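# Move cart through door into yellow bay with paper

## Task

Bring the utility cart from this room through the self-closing door into the other room and leave it parked in the yellow taped bay so that every one of its four wheels lies fully inside the tape and none rests on the tape itself. The copy paper case has to finish sitting in the cart's top tray without any part of it overhanging the tray's edges, and the door must be closed when you finish. Either robot or both may be used; if any robot topples or is left leaning, the task counts as failed.

## Robot and tools

Robots: two identical Hello Robot Stretch 4 units, r1 and r2. Each has an omni-wheel base, a lift sliding on a vertical mast, and one telescoping arm that reaches forward, ending in a wrist (yaw, pitch, roll) and a two-finger gripper. About 1.6 m tall; the base rim lies within 0.23 m of the base origin. Each robot reports in its own frames, so only images, lidar_m and wrist_depth_mm tell where the two are relative to each other. A hard press between the robots (including one gripper closing on the other's fingers) fails the scene; once bases touch, even millimetres more of driving presses hard. Objects touching a robot do not count. Travel can differ between robots by up to about 3 cm per metre, which matters if they carry something together.

Frames: base frame has its origin on the floor under the base centre, x forward, y left, z up, in metres; hand_pose is a point between the open fingertips in this frame (may be somewhat off). Odometry frame is the base frame at scene start; base_odometry counts wheel turns only, heading in rad, left positive, -3.142 to 3.142.

Tool move: arguments r1, r2, cameras, blocking. Always send blocking false; it returns in about 0.5 s while motion continues. Each robot key holds an object with base and/or joints, plus optional speeds, pace, contact_limits; or end_of_arm alone. A robot not named gets nothing new and keeps running its earlier motions. base is a relative offset from where the base last reported itself: translate_m (metres, forward positive, -2 to 2), strafe_m (metres, left positive, -2 to 2), rotate_rad (radians, counter-clockwise positive, -3.2 to 3.2). translate_m and strafe_m may be combined for a straight diagonal; rotate_rad goes alone. joints are absolute targets by name: lift_m 0 to 1.2; arm_m 0 to 0.55; wrist_yaw_rad -1.134 to 4.276 (0 ahead, left positive, 3.14 folded back); wrist_pitch_rad -1.117 to 4.259 (0 level, 1.57 pointing down); wrist_roll_rad -1.117 to 4.259 (clockwise from behind positive); gripper_m -0.038 to 0.141, fingertip gap in metres, reading off by up to 0.015. Joint targets past range are clipped and noted; other bad values refuse the call, unknown keys make it invalid. pace is slow, default, fast or max (base 0.1/0.3/0.4/0.6 m/s and 1/2/3/4 rad/s; lift 0.15 to 0.5 m/s; arm 0.1 to 0.7 m/s). A high lift slows the base. speeds sets a per-joint top speed (not gripper). contact_limits, 0 to 1 (default 0.5), for arm_m, lift_m, translate_m, strafe_m, rotate_rad, placed next to the matching command; a base limit persists until the next base command. end_of_arm: "enable_torque" revives wrist or gripper motors after a torque_fault. cameras: r1_head_camera, r1_head_left_camera, r1_head_right_camera, r1_wrist_camera, the same four for r2, or all; [] for none.

Tool wait: seconds 0 to 10, plus cameras; returns state and images, early if a commanded robot comes to rest. stop: brakes every running motion and rebrakes slack wheels. zoom_image: camera plus region [x0, y0, x1, y1] in pixels from the top-left, up to 504 by 504. finished_scene: scene number; ends the scene, which must stay solved with no robot help.

Results: a move line such as "move: r1 done; r2 time_out"; an earlier move line after wait(0); as last shown lists robots not named. Per robot: base_status and joint_status (moving, done, off_target, contact_stop, time_out, limit_stop_at_<name>, torque_fault), joint_positions, hand_pose, base_odometry, turned_by_wheels vs turned_by_imu (a gap over about 0.1 rad in one move means a bump or slip), base_tilt in degrees (forward, right; up to 3 degrees fixed error), lidar_m (12 sectors of 30 degrees from straight ahead counter-clockwise: 4th left, 7th behind, 10th right; "-" means nothing or closer than 0.25 m), wrist_depth_mm (7x7 grid, 100 to 2000 mm), motor_effort in percent with peak in brackets, servo_current in mA, on_its_own for uncommanded behaviour. Any uncommanded stop or refusal skips your later move, wait and finished_scene calls in that reply.

Handling: to grip, command about 0.015 or more below the object's width; about 0.06 below resists tugs; -0.02 or lower to close behind a handle or bar. A closing squeeze shows as a rise in gripper servo_current. With a load, keep lift_m contact limit at least 0.3 for 2 kg, 0.15 for 1 kg. Avoid turning, driving or stopping with over 1 kg held and arm_m above 0.2, especially fast; steady pushing or pulling, high grip or high limits can tip the robot. A lean above 6 degrees gives limit_stop_at_tilt and goes slack. Avoid self-collision: gripper over base with low lift, tilted-up plus rolled wrist, or yaw+pitch below about -1.1; folded-back wrist limits tilt and roll. Slack lifts drop, slack wheels roll. Objects may get nudged occasionally. Avoid drops, releasing moving objects, slamming the door and hard hits.

Each tool is called after "Request:" by a JSON object that holds its "api" and its "payload", one argument or row to a line.

## Session

Request:
{"api": "move", "payload": {

}}

Scene clock: 0.00 s.
r1.base_odometry: x=+0.000 y=+0.000 heading=+0.000
r1.turned_by_wheels: +0.000
r1.turned_by_imu: +0.000
r1.base_tilt: forward=-1.6 right=+1.3
r1.lidar_m: 1.92 2.25 3.81 1.93 0.97 0.84 0.83 0.93 0.77 0.76 0.93 1.59
r1.base_status: not commanded
r1.joint_positions: lift_m=+0.127 arm_m=+0.000 wrist_yaw_rad=+3.089 wrist_pitch_rad=+0.002 wrist_roll_rad=+0.000 gripper_m=+0.056
r1.joint_status: not commanded
r1.measured_speeds: all 0
r1.motor_effort: lift_m=+20 arm_m=-4 wheel_0=+0 wheel_1=+1 wheel_2=+1
r1.servo_current: wrist_yaw_rad=39 wrist_pitch_rad=46 wrist_roll_rad=65 gripper_m=39
r1.hand_pose: x=-0.1125 y=+0.1024 z=+0.3046 quat_wxyz=(+0.026, -0.001, +0.000, +1.000) (m; r1's base frame)
r1.wrist_depth_mm: 137 138 - - - - - / 113 139 - - - - - / 117 140 224 - - - - / 137 161 - - - - - / - - - - - - - / - - 191 - 187 - - / 842 759 750 788 788 732 768
r2.base_odometry: x=+0.000 y=+0.000 heading=+0.000
r2.turned_by_wheels: +0.000
r2.turned_by_imu: +0.000
r2.base_tilt: forward=-0.6 right=+0.1
r2.lidar_m: 2.02 1.45 1.40 1.49 2.01 2.22 2.34 3.17 1.60 3.62 2.59 2.46
r2.base_status: not commanded
r2.joint_positions: lift_m=+0.295 arm_m=+0.000 wrist_yaw_rad=+3.133 wrist_pitch_rad=+0.002 wrist_roll_rad=+0.000 gripper_m=+0.056
r2.joint_status: not commanded
r2.measured_speeds: all 0
r2.motor_effort: lift_m=+18 arm_m=-4 wheel_0=+0 wheel_1=-1 wheel_2=+0
r2.servo_current: wrist_yaw_rad=46 wrist_pitch_rad=39 wrist_roll_rad=46 gripper_m=59
r2.hand_pose: x=-0.1167 y=+0.0898 z=+0.4727 quat_wxyz=(+0.004, -0.001, +0.000, +1.000) (m; r2's base frame)
r2.wrist_depth_mm: - 140 - - - - - / - 126 150 - - - - / - 130 185 - - - - / 144 143 272 - - - - / 229 - - - - - - / 226 1576 196 1576 190 1618 1464 / 226 1060 1138 - - 1025 1060
pictures: r1_head_camera, r1_head_left_camera, r1_head_right_camera, r1_wrist_camera, r2_head_camera, r2_head_left_camera, r2_head_right_camera, r2_wrist_camera
Images, in order (width x height): r1_head_camera 420x560, r1_head_left_camera 420x672, r1_head_right_camera 420x672, r1_wrist_camera 616x392, r2_head_camera 420x560, r2_head_left_camera 420x672, r2_head_right_camera 420x672, r2_wrist_camera 616x392.

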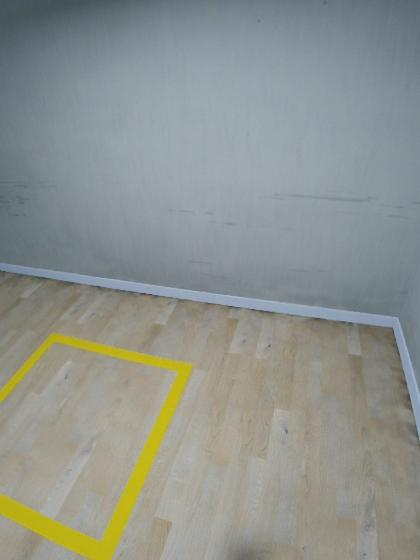

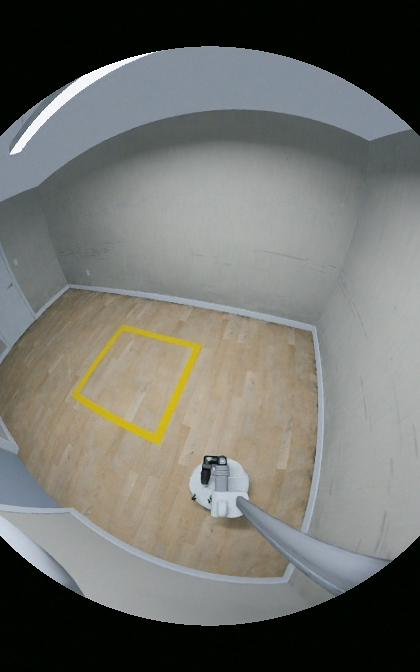

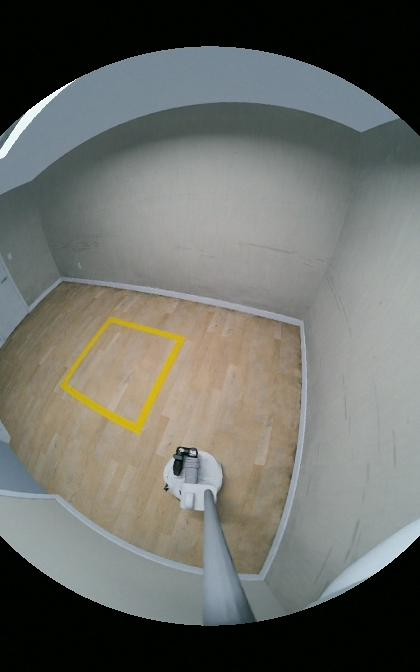

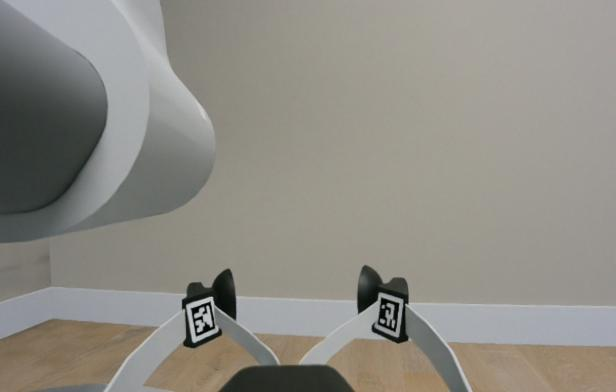

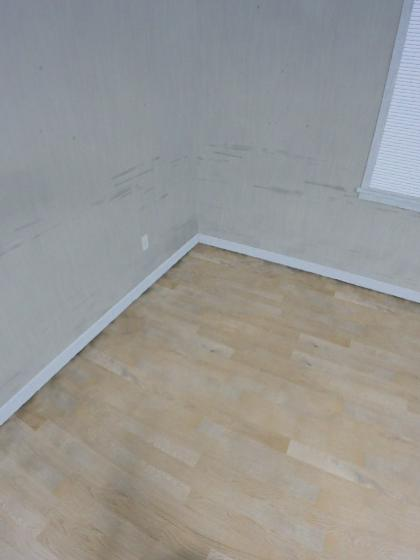

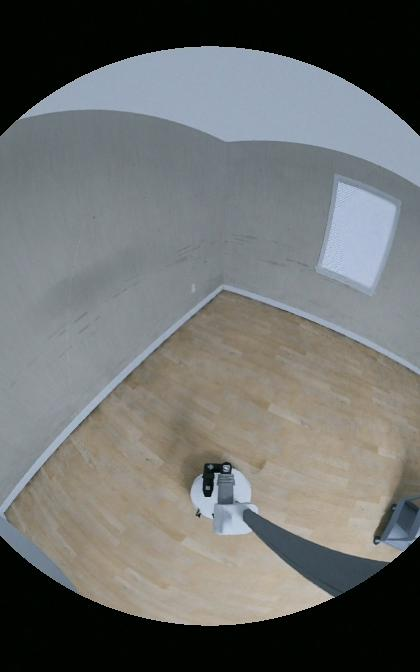

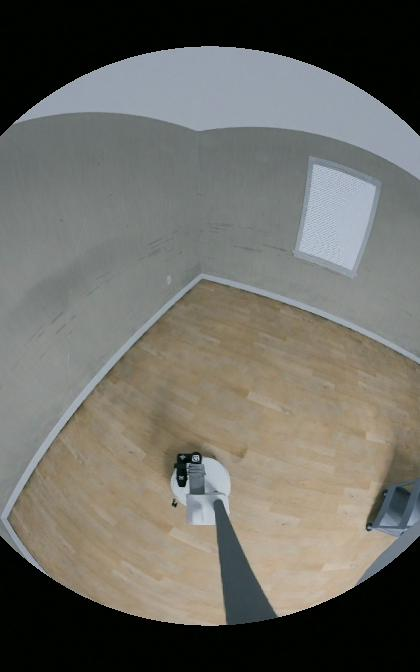

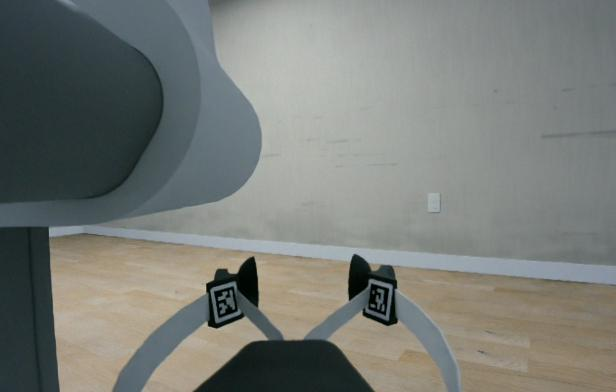

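Request:
{"api": "move", "payload": {
  "blocking": false,
  "cameras": [],
  "r1": {"base":{"rotate_rad":1.3}},
  "r2": {"base":{"rotate_rad":-1.57}}
}}

Request:
{"api": "wait", "payload": {
  "seconds": 2.5,
  "cameras": []
}}

Request:
{"api": "wait", "payload": {
  "seconds": 1.5
}}

Scene clock: 4.00 s.
move: r1 moving; r2 moving
r1.base_odometry: x=+0.000 y=+0.000 heading=+0.252
r1.turned_by_wheels: +0.252
r1.turned_by_imu: +0.252
r1.base_tilt: forward=-1.6 right=+1.2
r1.lidar_m: 1.98 2.71 3.66 1.25 0.89 0.80 0.87 0.80 0.77 0.82 1.11 1.92
r1.base_status: rotate_rad moving
r1.joint_positions: lift_m=+0.127 arm_m=+0.000 wrist_yaw_rad=+3.089 wrist_pitch_rad=+0.002 wrist_roll_rad=+0.000 gripper_m=+0.056
r1.joint_status: not commanded
r1.measured_speeds: translate_m=-0.001 strafe_m=-0.001 rotate_rad=+0.980 lift_m=+0.000 arm_m=+0.000 wrist_yaw_rad=+0.000 wrist_pitch_rad=+0.000 wrist_roll_rad=+0.000
r1.motor_effort: lift_m=+20(20) arm_m=-4(4) wheel_0=-8(9) wheel_1=-6(9) wheel_2=-7(7)
r1.servo_current: wrist_yaw_rad=59(59) wrist_pitch_rad=39(46) wrist_roll_rad=46(59) gripper_m=39(39)
r1.hand_pose: x=-0.1125 y=+0.1024 z=+0.3046 quat_wxyz=(+0.026, -0.001, +0.000, +1.000) (m; r1's base frame)
r1.wrist_depth_mm: 136 138 - - - - - / 113 139 - - - - - / 114 140 226 - - - - / 137 160 - - - - - / - - - - - - - / - 1060 190 - 187 - - / 778 750 750 798 750 699 732
r2.base_odometry: x=+0.000 y=+0.000 heading=-0.252
r2.turned_by_wheels: -0.252
r2.turned_by_imu: -0.244
r2.base_tilt: forward=-0.7 right=+0.1
r2.lidar_m: 2.52 1.62 1.40 1.40 1.67 2.23 2.24 2.64 1.59 1.63 2.93 2.49
r2.base_status: rotate_rad moving
r2.joint_positions: lift_m=+0.295 arm_m=+0.000 wrist_yaw_rad=+3.133 wrist_pitch_rad=+0.002 wrist_roll_rad=+0.000 gripper_m=+0.056
r2.joint_status: not commanded
r2.measured_speeds: translate_m=+0.000 strafe_m=+0.000 rotate_rad=-0.974 lift_m=+0.000 arm_m=+0.000 wrist_yaw_rad=+0.000 wrist_pitch_rad=+0.000 wrist_roll_rad=+0.000
r2.motor_effort: lift_m=+18(18) arm_m=-4(4) wheel_0=+8(9) wheel_1=+8(10) wheel_2=+9(11)
r2.servo_current: wrist_yaw_rad=33(52) wrist_pitch_rad=39(46) wrist_roll_rad=52(52) gripper_m=39(59)
r2.hand_pose: x=-0.1167 y=+0.0898 z=+0.4727 quat_wxyz=(+0.004, -0.001, +0.000, +1.000) (m; r2's base frame)
r2.wrist_depth_mm: - 141 - - - - - / - 127 150 - - - - / - 130 184 - - - - / 144 143 272 - - - - / 229 - - - - - - / 227 1576 196 1576 190 1661 1464 / 226 1060 1138 - - 1060 1060
pictures: none
No camera images: "cameras" was empty.

Scene clock: 5.40 s.
earlier move: r1 done; r2 moving
r1.base_odometry: x=+0.000 y=+0.000 heading=+1.300
r1.turned_by_wheels: +1.048
r1.turned_by_imu: +1.053
r1.base_tilt: forward=-1.6 right=+1.3
r1.lidar_m: 3.79 1.23 0.89 0.83 0.88 0.82 0.77 0.81 1.10 1.93 2.00 2.67
r1.base_status: done
r1.joint_positions: lift_m=+0.127 arm_m=+0.000 wrist_yaw_rad=+3.089 wrist_pitch_rad=+0.002 wrist_roll_rad=+0.000 gripper_m=+0.056
r1.joint_status: not commanded
r1.measured_speeds: all 0
r1.motor_effort: lift_m=+20(20) arm_m=-4(4) wheel_0=-4(10) wheel_1=-1(9) wheel_2=-1(8)
r1.servo_current: wrist_yaw_rad=52(65) wrist_pitch_rad=46(52) wrist_roll_rad=59(65) gripper_m=39(46)
r1.hand_pose: x=-0.1125 y=+0.1024 z=+0.3046 quat_wxyz=(+0.026, -0.001, +0.000, +1.000) (m; r1's base frame)
r1.wrist_depth_mm: 136 138 - - - - - / 113 139 - - - - - / 118 140 229 - - - - / 137 162 - - - - - / - - - - - - - / - - 191 - 187 - - / 788 707 750 143 778 768 809
r2.base_odometry: x=+0.000 y=+0.000 heading=-1.569
r2.turned_by_wheels: -1.318
r2.turned_by_imu: -1.283
r2.base_tilt: forward=-0.6 right=+0.0
r2.lidar_m: 3.54 2.58 2.47 1.99 1.48 1.41 1.48 2.04 2.23 2.34 3.20 1.57
r2.base_status: rotate_rad moving
r2.joint_positions: lift_m=+0.295 arm_m=+0.000 wrist_yaw_rad=+3.133 wrist_pitch_rad=+0.002 wrist_roll_rad=+0.000 gripper_m=+0.056
r2.joint_status: not commanded
r2.measured_speeds: all 0
r2.motor_effort: lift_m=+18(18) arm_m=-4(4) wheel_0=+2(11) wheel_1=+2(11) wheel_2=+3(11)
r2.servo_current: wrist_yaw_rad=39(59) wrist_pitch_rad=46(46) wrist_roll_rad=39(52) gripper_m=46(59)
r2.hand_pose: x=-0.1167 y=+0.0898 z=+0.4727 quat_wxyz=(+0.004, -0.001, +0.000, +1.000) (m; r2's base frame)
r2.wrist_depth_mm: - 140 - - - - - / - 126 141 - - - - / - 129 185 - - - - / 144 143 228 - - - - / 229 - - - - - - / 227 1576 196 1336 190 - - / 226 1078 1138 - - 1042 1060
wait: 1.40 of 2.5 s (r1 has come to rest)
pictures: none
No camera images: "cameras" was empty.

Scene clock: 5.57 s.
earlier move: r2 done
r1.base_odometry: x=+0.000 y=+0.000 heading=+1.300
r1.turned_by_wheels: +0.000
r1.turned_by_imu: +0.000
r1.base_tilt: forward=-1.6 right=+1.2
r1.lidar_m: 3.77 1.25 0.88 0.84 0.84 0.83 0.78 0.78 1.08 1.91 1.98 2.68
r1.base_status: done
r1.joint_positions: lift_m=+0.127 arm_m=+0.000 wrist_yaw_rad=+3.089 wrist_pitch_rad=+0.002 wrist_roll_rad=+0.000 gripper_m=+0.056
r1.joint_status: not commanded
r1.measured_speeds: all 0
r1.motor_effort: lift_m=+20(20) arm_m=-4(4) wheel_0=-4(10) wheel_1=-1(9) wheel_2=-1(8)
r1.servo_current: wrist_yaw_rad=33(65) wrist_pitch_rad=33(52) wrist_roll_rad=52(65) gripper_m=39(46)
r1.hand_pose: x=-0.1125 y=+0.1024 z=+0.3046 quat_wxyz=(+0.026, -0.001, +0.000, +1.000) (m; r1's base frame)
r1.wrist_depth_mm: 137 139 - - - - - / 113 139 - - - - - / 117 140 229 - - - - / 137 162 - - - - - / - - - - - - - / - - 190 - 187 - - / 798 699 759 143 788 788 809
r2.base_odometry: x=+0.000 y=+0.000 heading=-1.569
r2.turned_by_wheels: +0.000
r2.turned_by_imu: +0.000
r2.base_tilt: forward=-0.6 right=+0.1
r2.lidar_m: 3.58 2.60 2.46 1.99 1.43 1.40 1.49 2.04 2.22 2.32 3.21 1.63
r2.base_status: done
r2.joint_positions: lift_m=+0.295 arm_m=+0.000 wrist_yaw_rad=+3.133 wrist_pitch_rad=+0.002 wrist_roll_rad=+0.000 gripper_m=+0.056
r2.joint_status: not commanded
r2.measured_speeds: all 0
r2.motor_effort: lift_m=+18(18) arm_m=-4(4) wheel_0=+3(11) wheel_1=+2(11) wheel_2=+3(11)
r2.servo_current: wrist_yaw_rad=39(59) wrist_pitch_rad=39(46) wrist_roll_rad=52(52) gripper_m=39(59)
r2.hand_pose: x=-0.1167 y=+0.0898 z=+0.4727 quat_wxyz=(+0.004, -0.001, +0.000, +1.000) (m; r2's base frame)
r2.wrist_depth_mm: - 140 - - - - - / - 126 142 - - - - / - 130 186 - - - - / 144 144 228 - - - - / 229 - - - - - - / 228 1576 196 1336 190 - - / 226 1060 1138 - - 1025 1060
wait: 0.17 of 1.5 s (r2 has come to rest)
pictures: r1_head_camera, r1_head_left_camera, r1_head_right_camera, r1_wrist_camera, r2_head_camera, r2_head_left_camera, r2_head_right_camera, r2_wrist_camera
Images, in order (width x height): r1_head_camera 420x560, r1_head_left_camera 420x672, r1_head_right_camera 420x672, r1_wrist_camera 616x392, r2_head_camera 420x560, r2_head_left_camera 420x672, r2_head_right_camera 420x672, r2_wrist_camera 616x392.

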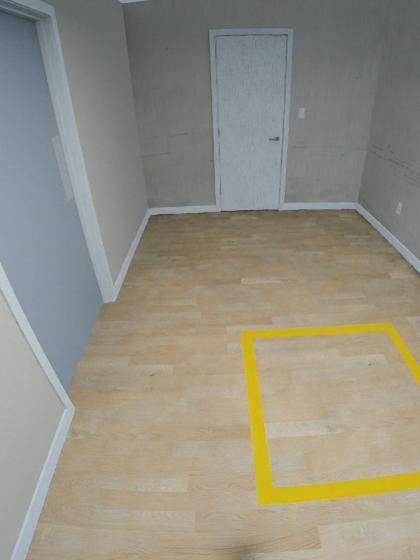

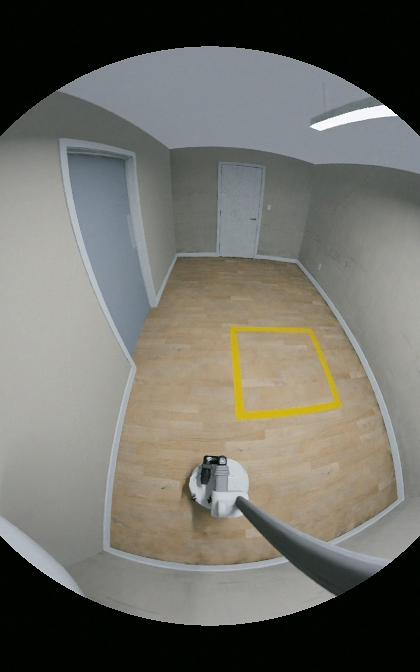

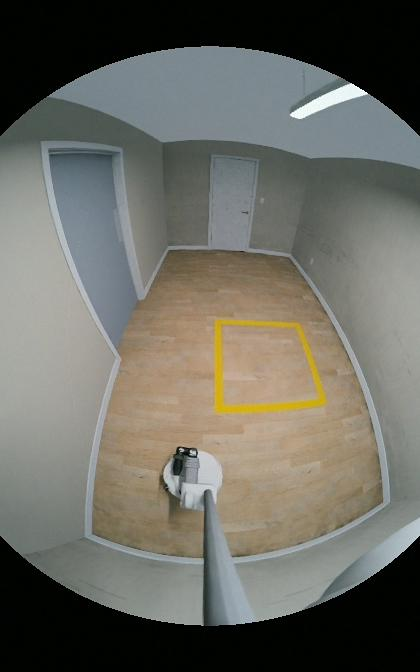

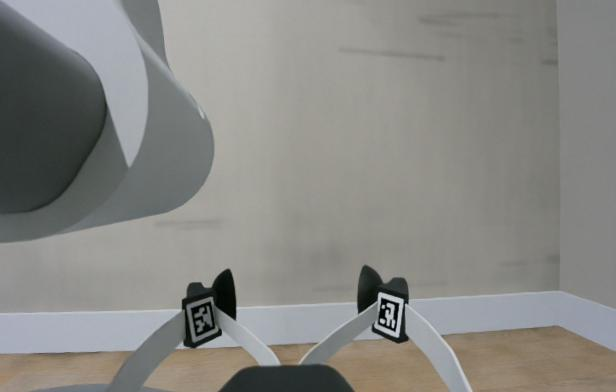

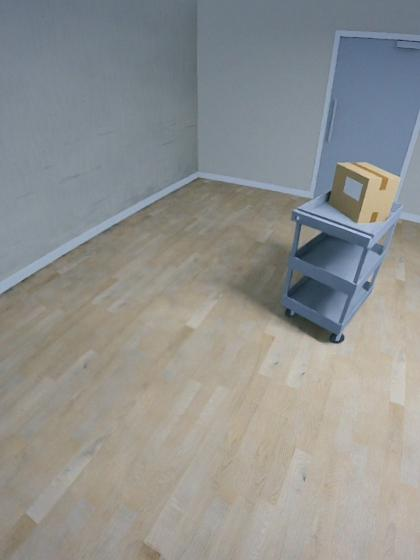

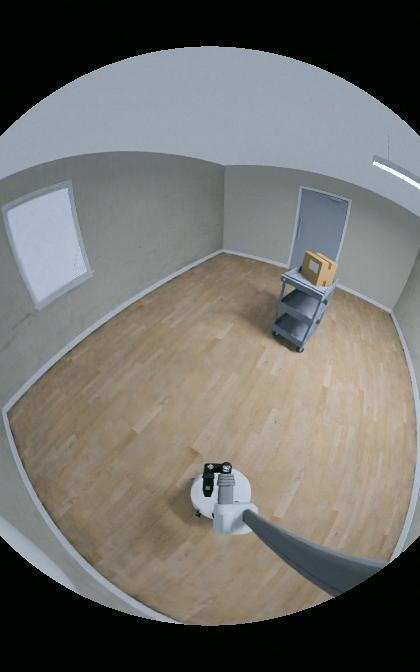

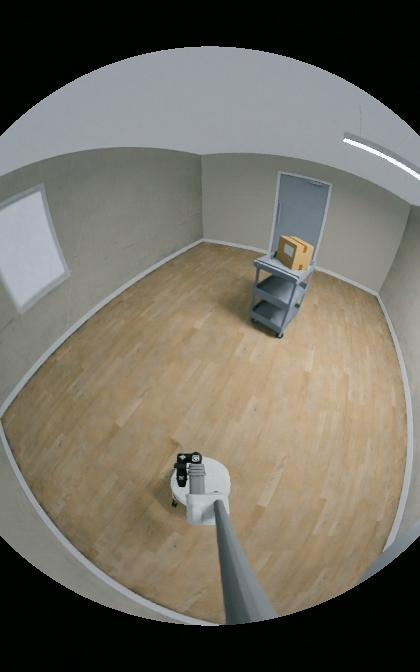

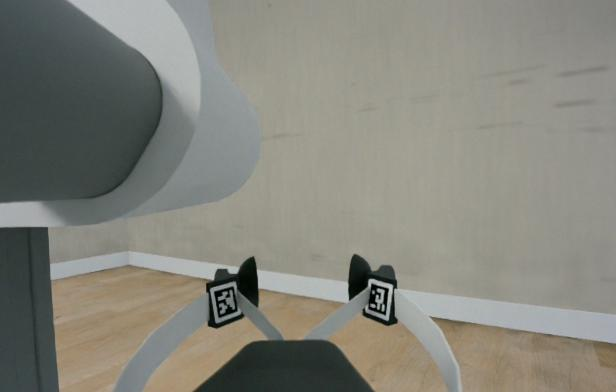

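Request:
{"api": "zoom_image", "payload": {
  "camera": "r2_head_camera",
  "region": [260, 10, 420, 350]
}}

Request:
{"api": "zoom_image", "payload": {
  "camera": "r1_head_left_camera",
  "region": [40, 130, 240, 380]
}}

Request:
{"api": "zoom_image", "payload": {
  "camera": "r2_head_left_camera",
  "region": [250, 170, 370, 360]
}}

Scaled by 1.482 from the camera's 420x560 image, which has a finer 1200x1600 frame.

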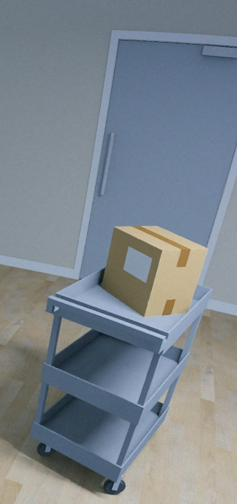

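Scaled by 2.016 from the camera's 420x672 image, which has a finer 600x960 frame.

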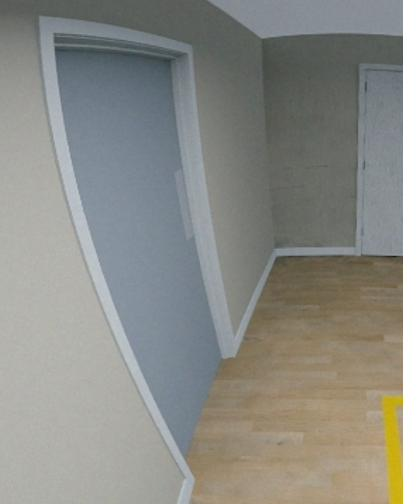

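Scaled by 2.653 from the camera's 420x672 image, which has a finer 600x960 frame.

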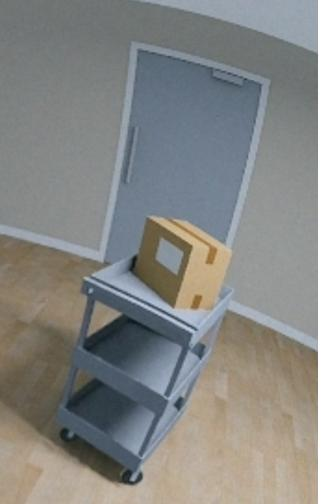

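Request:
{"api": "move", "payload": {
  "blocking": false,
  "cameras": [],
  "r1": {"base":{"translate_m":1.78},"pace":"fast"},
  "r2": {"base":{"translate_m":0.7},"joints":{"lift_m":0.8},"pace":"fast"}
}}

Request:
{"api": "wait", "payload": {
  "seconds": 3,
  "cameras": []
}}

Request:
{"api": "wait", "payload": {
  "seconds": 4,
  "cameras": []
}}

Request:
{"api": "move", "payload": {
  "blocking": false,
  "cameras": [],
  "r1": {"base":{"rotate_rad":1.57}},
  "r2": {"base":{"rotate_rad":-0.7}}
}}

Request:
{"api": "wait", "payload": {
  "seconds": 2.5,
  "cameras": []
}}

Request:
{"api": "wait", "payload": {
  "seconds": 1.5
}}

Scene clock: 50.10 s.
move: r1 moving; r2 moving
r1.base_odometry: x=+0.013 y=+0.048 heading=+1.300
r1.turned_by_wheels: +0.000
r1.turned_by_imu: +0.000
r1.base_tilt: forward=-1.6 right=+1.3
r1.lidar_m: 3.80 1.25 0.89 0.83 0.90 0.88 0.82 0.86 1.18 1.90 2.00 2.68
r1.base_status: translate_m moving
r1.joint_positions: lift_m=+0.127 arm_m=+0.000 wrist_yaw_rad=+3.089 wrist_pitch_rad=+0.002 wrist_roll_rad=+0.000 gripper_m=+0.056
r1.joint_status: not commanded
r1.measured_speeds: translate_m=+0.194 strafe_m=+0.000 rotate_rad=-0.006 lift_m=+0.000 arm_m=+0.000 wrist_yaw_rad=+0.000 wrist_pitch_rad=+0.000 wrist_roll_rad=+0.000
r1.motor_effort: lift_m=+20(20) arm_m=-4(4) wheel_0=+8(10) wheel_1=+6(8) wheel_2=-11(12)
r1.servo_current: wrist_yaw_rad=52(52) wrist_pitch_rad=46(46) wrist_roll_rad=46(65) gripper_m=46(46)
r1.hand_pose: x=-0.1125 y=+0.1024 z=+0.3046 quat_wxyz=(+0.026, -0.001, +0.000, +1.000) (m; r1's base frame)
r1.wrist_depth_mm: - 137 - - - - - / - 137 - - - - - / 110 138 204 - - - - / 124 139 236 - - - - / - - - - - - - / - - 190 - 187 - - / 798 750 750 798 798 768 809
r2.base_odometry: x=+0.000 y=-0.050 heading=-1.569
r2.turned_by_wheels: +0.000
r2.turned_by_imu: +0.001
r2.base_tilt: forward=-0.7 right=+0.1
r2.lidar_m: 3.50 2.56 2.45 2.09 1.52 1.42 1.52 2.12 2.24 2.37 3.26 1.56
r2.base_status: translate_m moving
r2.joint_positions: lift_m=+0.358 arm_m=+0.000 wrist_yaw_rad=+3.133 wrist_pitch_rad=+0.002 wrist_roll_rad=+0.000 gripper_m=+0.056
r2.joint_status: lift_m moving
r2.measured_speeds: translate_m=+0.194 strafe_m=-0.002 rotate_rad=-0.002 lift_m=+0.243 arm_m=+0.000 wrist_yaw_rad=+0.000 wrist_pitch_rad=+0.000 wrist_roll_rad=+0.000
r2.motor_effort: lift_m=+25(25) arm_m=-4(4) wheel_0=+7(11) wheel_1=+8(9) wheel_2=-15(15)
r2.servo_current: wrist_yaw_rad=46(59) wrist_pitch_rad=46(46) wrist_roll_rad=46(59) gripper_m=52(52)
r2.hand_pose: x=-0.1167 y=+0.0898 z=+0.5357 quat_wxyz=(+0.004, -0.001, +0.000, +1.000) (m; r2's base frame)
r2.wrist_depth_mm: - 140 - - - - - / - 123 145 - - - - / - 128 187 - - - - / 144 143 252 - - - - / 227 - - - - - - / 225 1708 196 1464 190 - - / 223 1160 1255 - - 1160 1098
pictures: none
No camera images: "cameras" was empty.

Scene clock: 52.63 s.
earlier move: r1 moving; r2 done
r1.base_odometry: x=+0.272 y=+0.977 heading=+1.300
r1.turned_by_wheels: +0.000
r1.turned_by_imu: +0.001
r1.base_tilt: forward=-1.6 right=+1.3
r1.lidar_m: 2.91 1.36 1.01 0.86 0.89 1.23 1.78 1.85 2.04 1.91 1.97 2.64
r1.base_status: translate_m moving
r1.joint_positions: lift_m=+0.127 arm_m=+0.000 wrist_yaw_rad=+3.089 wrist_pitch_rad=+0.002 wrist_roll_rad=+0.000 gripper_m=+0.056
r1.joint_status: not commanded
r1.measured_speeds: translate_m=+0.400 strafe_m=+0.000 rotate_rad=+0.006 lift_m=+0.000 arm_m=+0.000 wrist_yaw_rad=+0.000 wrist_pitch_rad=+0.000 wrist_roll_rad=+0.000
r1.motor_effort: lift_m=+20(20) arm_m=-4(4) wheel_0=+3(10) wheel_1=+3(9) wheel_2=-6(13)
r1.servo_current: wrist_yaw_rad=59(72) wrist_pitch_rad=39(52) wrist_roll_rad=39(65) gripper_m=33(52)
r1.hand_pose: x=-0.1125 y=+0.1024 z=+0.3046 quat_wxyz=(+0.026, -0.001, +0.000, +1.000) (m; r1's base frame)
r1.wrist_depth_mm: - 137 - - - - - / - 138 - - - - - / 110 138 205 - - - - / 124 139 236 - - - - / 138 - - - 1808 - - / 1182 1182 193 1182 187 1138 1042 / 842 759 750 798 788 778 831
r2.base_odometry: x=+0.001 y=-0.700 heading=-1.569
r2.turned_by_wheels: +0.000
r2.turned_by_imu: +0.002
r2.base_tilt: forward=-0.7 right=+0.1
r2.lidar_m: 3.05 2.25 2.12 2.24 2.08 2.00 2.11 2.68 2.58 2.70 1.09 1.06
r2.base_status: done
r2.joint_positions: lift_m=+0.800 arm_m=+0.000 wrist_yaw_rad=+3.133 wrist_pitch_rad=+0.002 wrist_roll_rad=+0.000 gripper_m=+0.056
r2.joint_status: all done
r2.measured_speeds: all 0
r2.motor_effort: lift_m=+21(27) arm_m=-4(4) wheel_0=+1(12) wheel_1=+3(9) wheel_2=+0(16)
r2.servo_current: wrist_yaw_rad=52(65) wrist_pitch_rad=46(46) wrist_roll_rad=39(59) gripper_m=52(52)
r2.hand_pose: x=-0.1167 y=+0.0898 z=+0.9775 quat_wxyz=(+0.004, -0.001, +0.000, +1.000) (m; r2's base frame)
r2.wrist_depth_mm: - 141 - - - - - / - 126 150 - - - - / - 129 185 - - - - / 144 143 272 - - - - / 231 - - - - - - / 227 - 196 - 192 - - / 225 - - - - - -
wait: 2.53 of 3 s (r2 has come to rest)
pictures: none
No camera images: "cameras" was empty.

Scene clock: 55.33 s.
earlier move: r1 done
r1.base_odometry: x=+0.476 y=+1.715 heading=+1.300
r1.turned_by_wheels: +0.000
r1.turned_by_imu: +0.001
r1.base_tilt: forward=-1.6 right=+1.3
r1.lidar_m: 2.14 1.34 0.97 0.97 1.00 1.27 2.56 2.65 1.99 1.87 1.95 2.23
r1.base_status: done
r1.joint_positions: lift_m=+0.127 arm_m=+0.000 wrist_yaw_rad=+3.089 wrist_pitch_rad=+0.002 wrist_roll_rad=+0.000 gripper_m=+0.056
r1.joint_status: not commanded
r1.measured_speeds: all 0
r1.motor_effort: lift_m=+20(20) arm_m=-4(4) wheel_0=+0(10) wheel_1=+1(9) wheel_2=+1(13)
r1.servo_current: wrist_yaw_rad=52(72) wrist_pitch_rad=52(52) wrist_roll_rad=59(65) gripper_m=39(52)
r1.hand_pose: x=-0.1125 y=+0.1024 z=+0.3046 quat_wxyz=(+0.026, -0.001, +0.000, +1.000) (m; r1's base frame)
r1.wrist_depth_mm: 136 138 - - - - - / 113 139 - - - - - / 117 140 272 - - - - / 137 161 - - - - - / 1921 - - - - - - / 1308 1205 193 1205 188 1160 1025 / 831 750 750 798 798 768 820
r2.base_odometry: x=+0.001 y=-0.700 heading=-1.569
r2.turned_by_wheels: +0.000
r2.turned_by_imu: +0.000
r2.base_tilt: forward=-0.7 right=+0.0
r2.lidar_m: 3.00 2.26 2.12 2.25 2.10 2.01 2.10 2.67 2.56 2.71 1.07 1.08
r2.base_status: done
r2.joint_positions: lift_m=+0.800 arm_m=+0.000 wrist_yaw_rad=+3.133 wrist_pitch_rad=+0.002 wrist_roll_rad=+0.000 gripper_m=+0.056
r2.joint_status: all done
r2.measured_speeds: all 0
r2.motor_effort: lift_m=+21(27) arm_m=-3(4) wheel_0=+0(12) wheel_1=+3(9) wheel_2=+1(16)
r2.servo_current: wrist_yaw_rad=39(65) wrist_pitch_rad=33(46) wrist_roll_rad=59(59) gripper_m=52(52)
r2.hand_pose: x=-0.1167 y=+0.0898 z=+0.9775 quat_wxyz=(+0.004, -0.001, +0.000, +1.000) (m; r2's base frame)
r2.wrist_depth_mm: - 140 - - - - - / - 126 151 - - - - / - 130 185 - - - - / 144 143 264 - - - - / 230 - - - - - - / 227 - 196 - 191 - - / 226 - - - - - -
wait: 2.70 of 4 s (r1 has come to rest)
pictures: none
No camera images: "cameras" was empty.

Scene clock: 55.83 s.
move: r1 moving; r2 moving
r1.base_odometry: x=+0.476 y=+1.715 heading=+1.551
r1.turned_by_wheels: +0.252
r1.turned_by_imu: +0.252
r1.base_tilt: forward=-1.6 right=+1.3
r1.lidar_m: 1.99 1.06 0.96 0.97 1.12 1.74 2.54 2.28 1.91 1.90 2.13 2.16
r1.base_status: rotate_rad moving
r1.joint_positions: lift_m=+0.127 arm_m=+0.000 wrist_yaw_rad=+3.089 wrist_pitch_rad=+0.002 wrist_roll_rad=+0.000 gripper_m=+0.056
r1.joint_status: not commanded
r1.measured_speeds: translate_m=+0.000 strafe_m=+0.000 rotate_rad=+0.970 lift_m=+0.000 arm_m=+0.000 wrist_yaw_rad=+0.000 wrist_pitch_rad=+0.000 wrist_roll_rad=+0.000
r1.motor_effort: lift_m=+20(20) arm_m=-4(4) wheel_0=-7(8) wheel_1=-7(8) wheel_2=-7(7)
r1.servo_current: wrist_yaw_rad=39(65) wrist_pitch_rad=39(52) wrist_roll_rad=46(65) gripper_m=39(46)
r1.hand_pose: x=-0.1125 y=+0.1024 z=+0.3046 quat_wxyz=(+0.026, -0.001, +0.000, +1.000) (m; r1's base frame)
r1.wrist_depth_mm: 136 138 - - - - - / 113 139 - - - - - / 118 140 272 - - - - / 137 162 - - - - - / 1921 - - - - - - / 1160 1182 192 1205 188 1160 1098 / 842 741 699 788 798 778 820
r2.base_odometry: x=+0.001 y=-0.700 heading=-1.821
r2.turned_by_wheels: -0.252
r2.turned_by_imu: -0.244
r2.base_tilt: forward=-0.7 right=+0.1
r2.lidar_m: 3.75 2.47 2.13 2.13 2.31 1.99 2.03 2.32 2.57 2.59 3.06 1.08
r2.base_status: rotate_rad moving
r2.joint_positions: lift_m=+0.800 arm_m=+0.000 wrist_yaw_rad=+3.133 wrist_pitch_rad=+0.002 wrist_roll_rad=+0.000 gripper_m=+0.056
r2.joint_status: not commanded
r2.measured_speeds: translate_m=+0.002 strafe_m=-0.001 rotate_rad=-0.972 lift_m=+0.000 arm_m=+0.000 wrist_yaw_rad=+0.000 wrist_pitch_rad=+0.000 wrist_roll_rad=+0.000
r2.motor_effort: lift_m=+21(21) arm_m=-4(4) wheel_0=+6(8) wheel_1=+9(11) wheel_2=+10(11)
r2.servo_current: wrist_yaw_rad=52(52) wrist_pitch_rad=39(46) wrist_roll_rad=52(65) gripper_m=52(52)
r2.hand_pose: x=-0.1167 y=+0.0898 z=+0.9775 quat_wxyz=(+0.004, -0.001, +0.000, +1.000) (m; r2's base frame)
r2.wrist_depth_mm: - 140 - - - - - / - 126 151 - - - - / - 129 185 - - - - / 144 144 264 - - - - / 230 - - - - - - / 227 - 196 - 191 - - / 226 - - - - - -
pictures: none
No camera images: "cameras" was empty.

Scene clock: 56.80 s.
earlier move: r1 moving; r2 done
r1.base_odometry: x=+0.476 y=+1.715 heading=+2.778
r1.turned_by_wheels: +1.227
r1.turned_by_imu: +1.233
r1.base_tilt: forward=-1.6 right=+1.3
r1.lidar_m: 0.94 0.98 1.13 2.40 2.58 2.06 1.87 1.89 2.37 2.12 1.53 0.97
r1.base_status: rotate_rad moving
r1.joint_positions: lift_m=+0.127 arm_m=+0.000 wrist_yaw_rad=+3.089 wrist_pitch_rad=+0.002 wrist_roll_rad=+0.000 gripper_m=+0.056
r1.joint_status: not commanded
r1.measured_speeds: translate_m=+0.000 strafe_m=-0.001 rotate_rad=+0.640 lift_m=+0.000 arm_m=+0.000 wrist_yaw_rad=+0.000 wrist_pitch_rad=+0.000 wrist_roll_rad=+0.000
r1.motor_effort: lift_m=+20(20) arm_m=-4(4) wheel_0=-5(9) wheel_1=-1(9) wheel_2=-2(9)
r1.servo_current: wrist_yaw_rad=52(65) wrist_pitch_rad=39(52) wrist_roll_rad=59(78) gripper_m=39(52)
r1.hand_pose: x=-0.1125 y=+0.1024 z=+0.3046 quat_wxyz=(+0.026, -0.001, +0.000, +1.000) (m; r1's base frame)
r1.wrist_depth_mm: 136 138 - - - - - / 113 139 - - - - - / 117 139 272 - - - - / 137 162 - - - - - / 1661 - 1863 - - - - / 1182 1182 194 1182 188 1182 1138 / 842 768 707 798 788 768 820
r2.base_odometry: x=+0.001 y=-0.700 heading=-2.268
r2.turned_by_wheels: -0.448
r2.turned_by_imu: -0.436
r2.base_tilt: forward=-0.7 right=+0.1
r2.lidar_m: 1.05 3.70 2.38 2.14 2.16 2.22 1.99 2.01 2.50 2.58 2.59 3.21
r2.base_status: done
r2.joint_positions: lift_m=+0.800 arm_m=+0.000 wrist_yaw_rad=+3.133 wrist_pitch_rad=+0.002 wrist_roll_rad=+0.000 gripper_m=+0.056
r2.joint_status: not commanded
r2.measured_speeds: all 0
r2.motor_effort: lift_m=+21(21) arm_m=-4(4) wheel_0=+4(8) wheel_1=+2(11) wheel_2=+4(11)
r2.servo_current: wrist_yaw_rad=46(59) wrist_pitch_rad=39(46) wrist_roll_rad=52(65) gripper_m=52(59)
r2.hand_pose: x=-0.1167 y=+0.0898 z=+0.9775 quat_wxyz=(+0.004, -0.001, +0.000, +1.000) (m; r2's base frame)
r2.wrist_depth_mm: - 141 - - - - - / - 126 150 - - - - / - 129 185 - - - - / 144 143 265 - - - - / 229 - - - - - - / 227 - 195 - 191 - - / 226 - - - - - -
wait: 0.97 of 2.5 s (r2 has come to rest)
pictures: none
No camera images: "cameras" was empty.

Scene clock: 57.40 s.
earlier move: r1 done
r1.base_odometry: x=+0.476 y=+1.715 heading=+2.869
r1.turned_by_wheels: +0.091
r1.turned_by_imu: +0.092
r1.base_tilt: forward=-1.6 right=+1.3
r1.lidar_m: 0.97 1.00 1.25 2.52 2.62 1.98 1.86 1.95 2.24 2.13 1.36 0.95
r1.base_status: done
r1.joint_positions: lift_m=+0.127 arm_m=+0.000 wrist_yaw_rad=+3.089 wrist_pitch_rad=+0.002 wrist_roll_rad=+0.000 gripper_m=+0.056
r1.joint_status: not commanded
r1.measured_speeds: all 0
r1.motor_effort: lift_m=+20(20) arm_m=-4(4) wheel_0=-3(9) wheel_1=-1(9) wheel_2=+0(9)
r1.servo_current: wrist_yaw_rad=65(65) wrist_pitch_rad=39(52) wrist_roll_rad=59(78) gripper_m=39(52)
r1.hand_pose: x=-0.1125 y=+0.1024 z=+0.3046 quat_wxyz=(+0.026, -0.001, +0.000, +1.000) (m; r1's base frame)
r1.wrist_depth_mm: 136 138 - - - - - / 113 139 - - - - - / 117 139 236 - - - - / 137 162 291 - - - - / 1708 - 1921 - - - - / 1205 1205 194 1182 187 1160 1118 / 842 750 750 798 788 768 820
r2.base_odometry: x=+0.001 y=-0.700 heading=-2.268
r2.turned_by_wheels: +0.000
r2.turned_by_imu: +0.000
r2.base_tilt: forward=-0.7 right=+0.1
r2.lidar_m: 1.06 3.69 2.37 2.14 2.16 2.23 2.00 2.04 2.50 2.57 2.61 3.23
r2.base_status: done
r2.joint_positions: lift_m=+0.800 arm_m=+0.000 wrist_yaw_rad=+3.133 wrist_pitch_rad=+0.002 wrist_roll_rad=+0.000 gripper_m=+0.056
r2.joint_status: not commanded
r2.measured_speeds: all 0
r2.motor_effort: lift_m=+21(21) arm_m=-4(4) wheel_0=+3(8) wheel_1=+2(11) wheel_2=+4(11)
r2.servo_current: wrist_yaw_rad=39(59) wrist_pitch_rad=39(46) wrist_roll_rad=52(65) gripper_m=46(59)
r2.hand_pose: x=-0.1167 y=+0.0898 z=+0.9775 quat_wxyz=(+0.004, -0.001, +0.000, +1.000) (m; r2's base frame)
r2.wrist_depth_mm: - 140 - - - - - / - 126 151 - - - - / - 129 185 - - - - / 144 144 264 - - - - / 229 - - - - - - / 228 - 196 - 191 - - / 226 - - - - - -
wait: 0.60 of 1.5 s (r1 has come to rest)
pictures: r1_head_camera, r1_head_left_camera, r1_head_right_camera, r1_wrist_camera, r2_head_camera, r2_head_left_camera, r2_head_right_camera, r2_wrist_camera
Images, in order (width x height): r1_head_camera 420x560, r1_head_left_camera 420x672, r1_head_right_camera 420x672, r1_wrist_camera 616x392, r2_head_camera 420x560, r2_head_left_camera 420x672, r2_head_right_camera 420x672, r2_wrist_camera 616x392.

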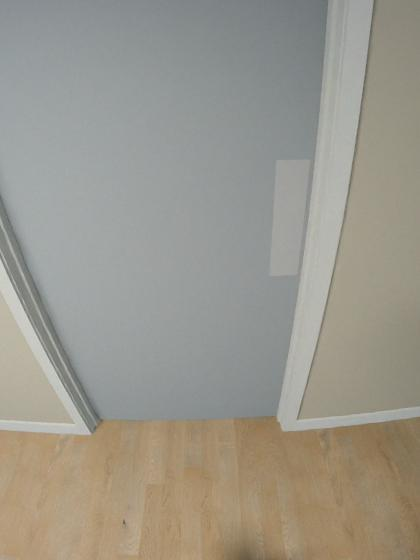

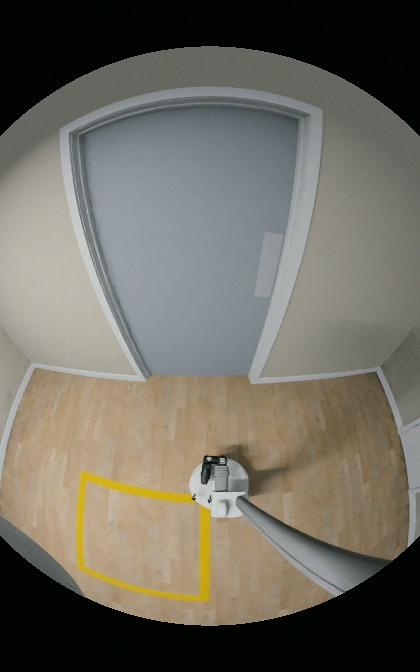

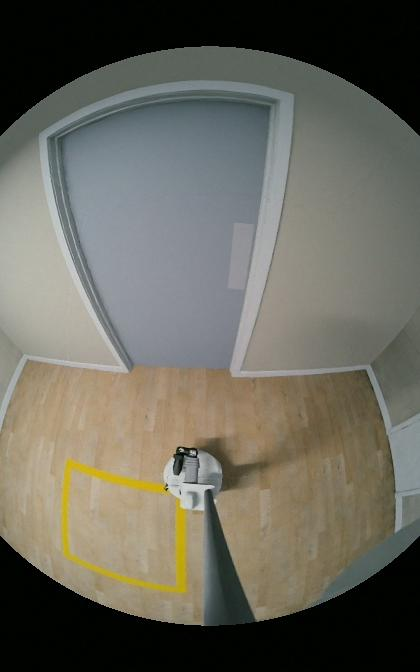

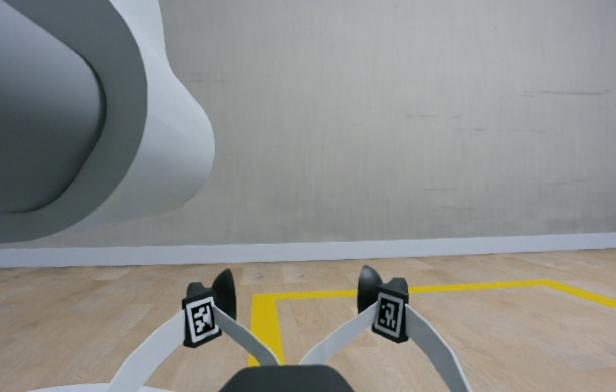

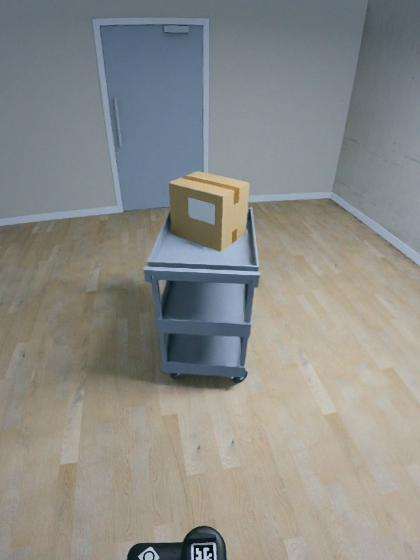

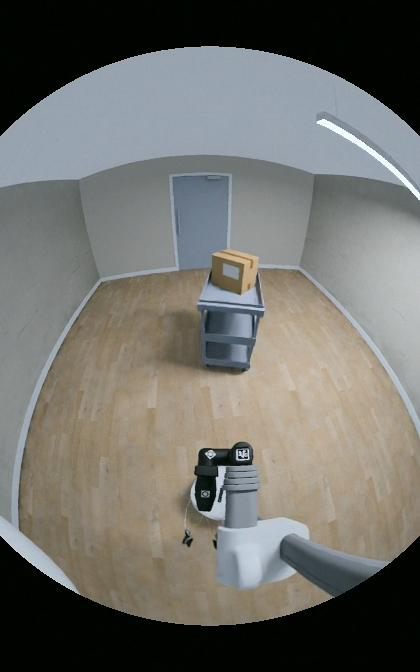

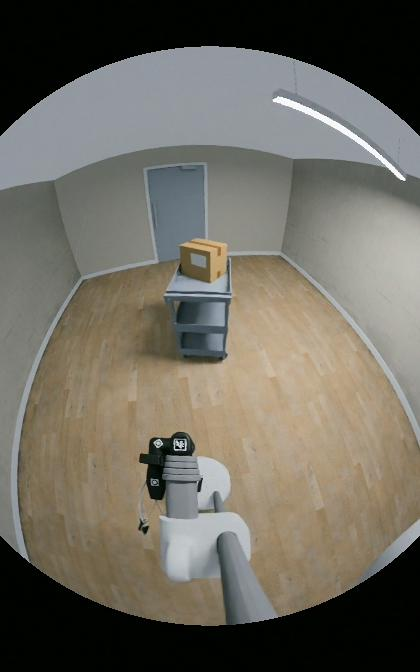

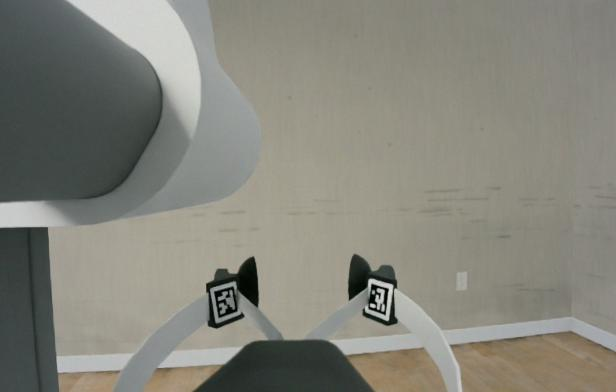

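Request:
{"api": "zoom_image", "payload": {
  "camera": "r2_head_camera",
  "region": [80, 10, 330, 400]
}}

Request:
{"api": "zoom_image", "payload": {
  "camera": "r2_head_camera",
  "region": [140, 160, 280, 290]
}}

Scaled by 1.292 from the camera's 420x560 image, which has a finer 1200x1600 frame.

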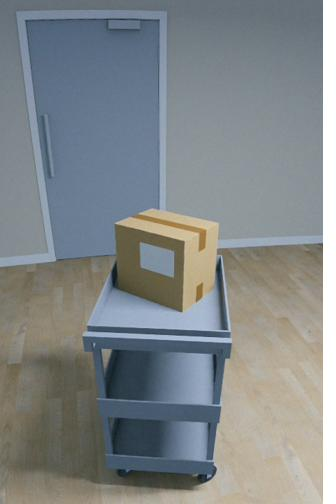

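Scaled by 3.600 from the camera's 420x560 image, which has a finer 1200x1600 frame.

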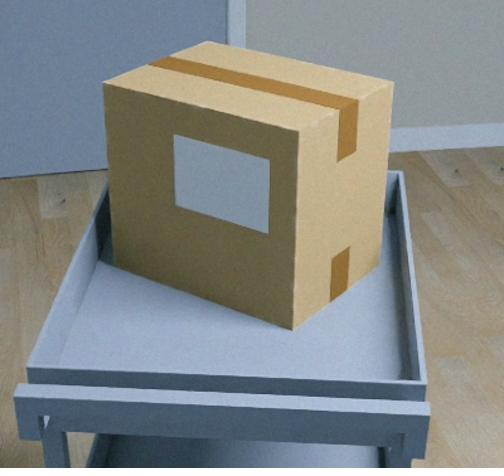

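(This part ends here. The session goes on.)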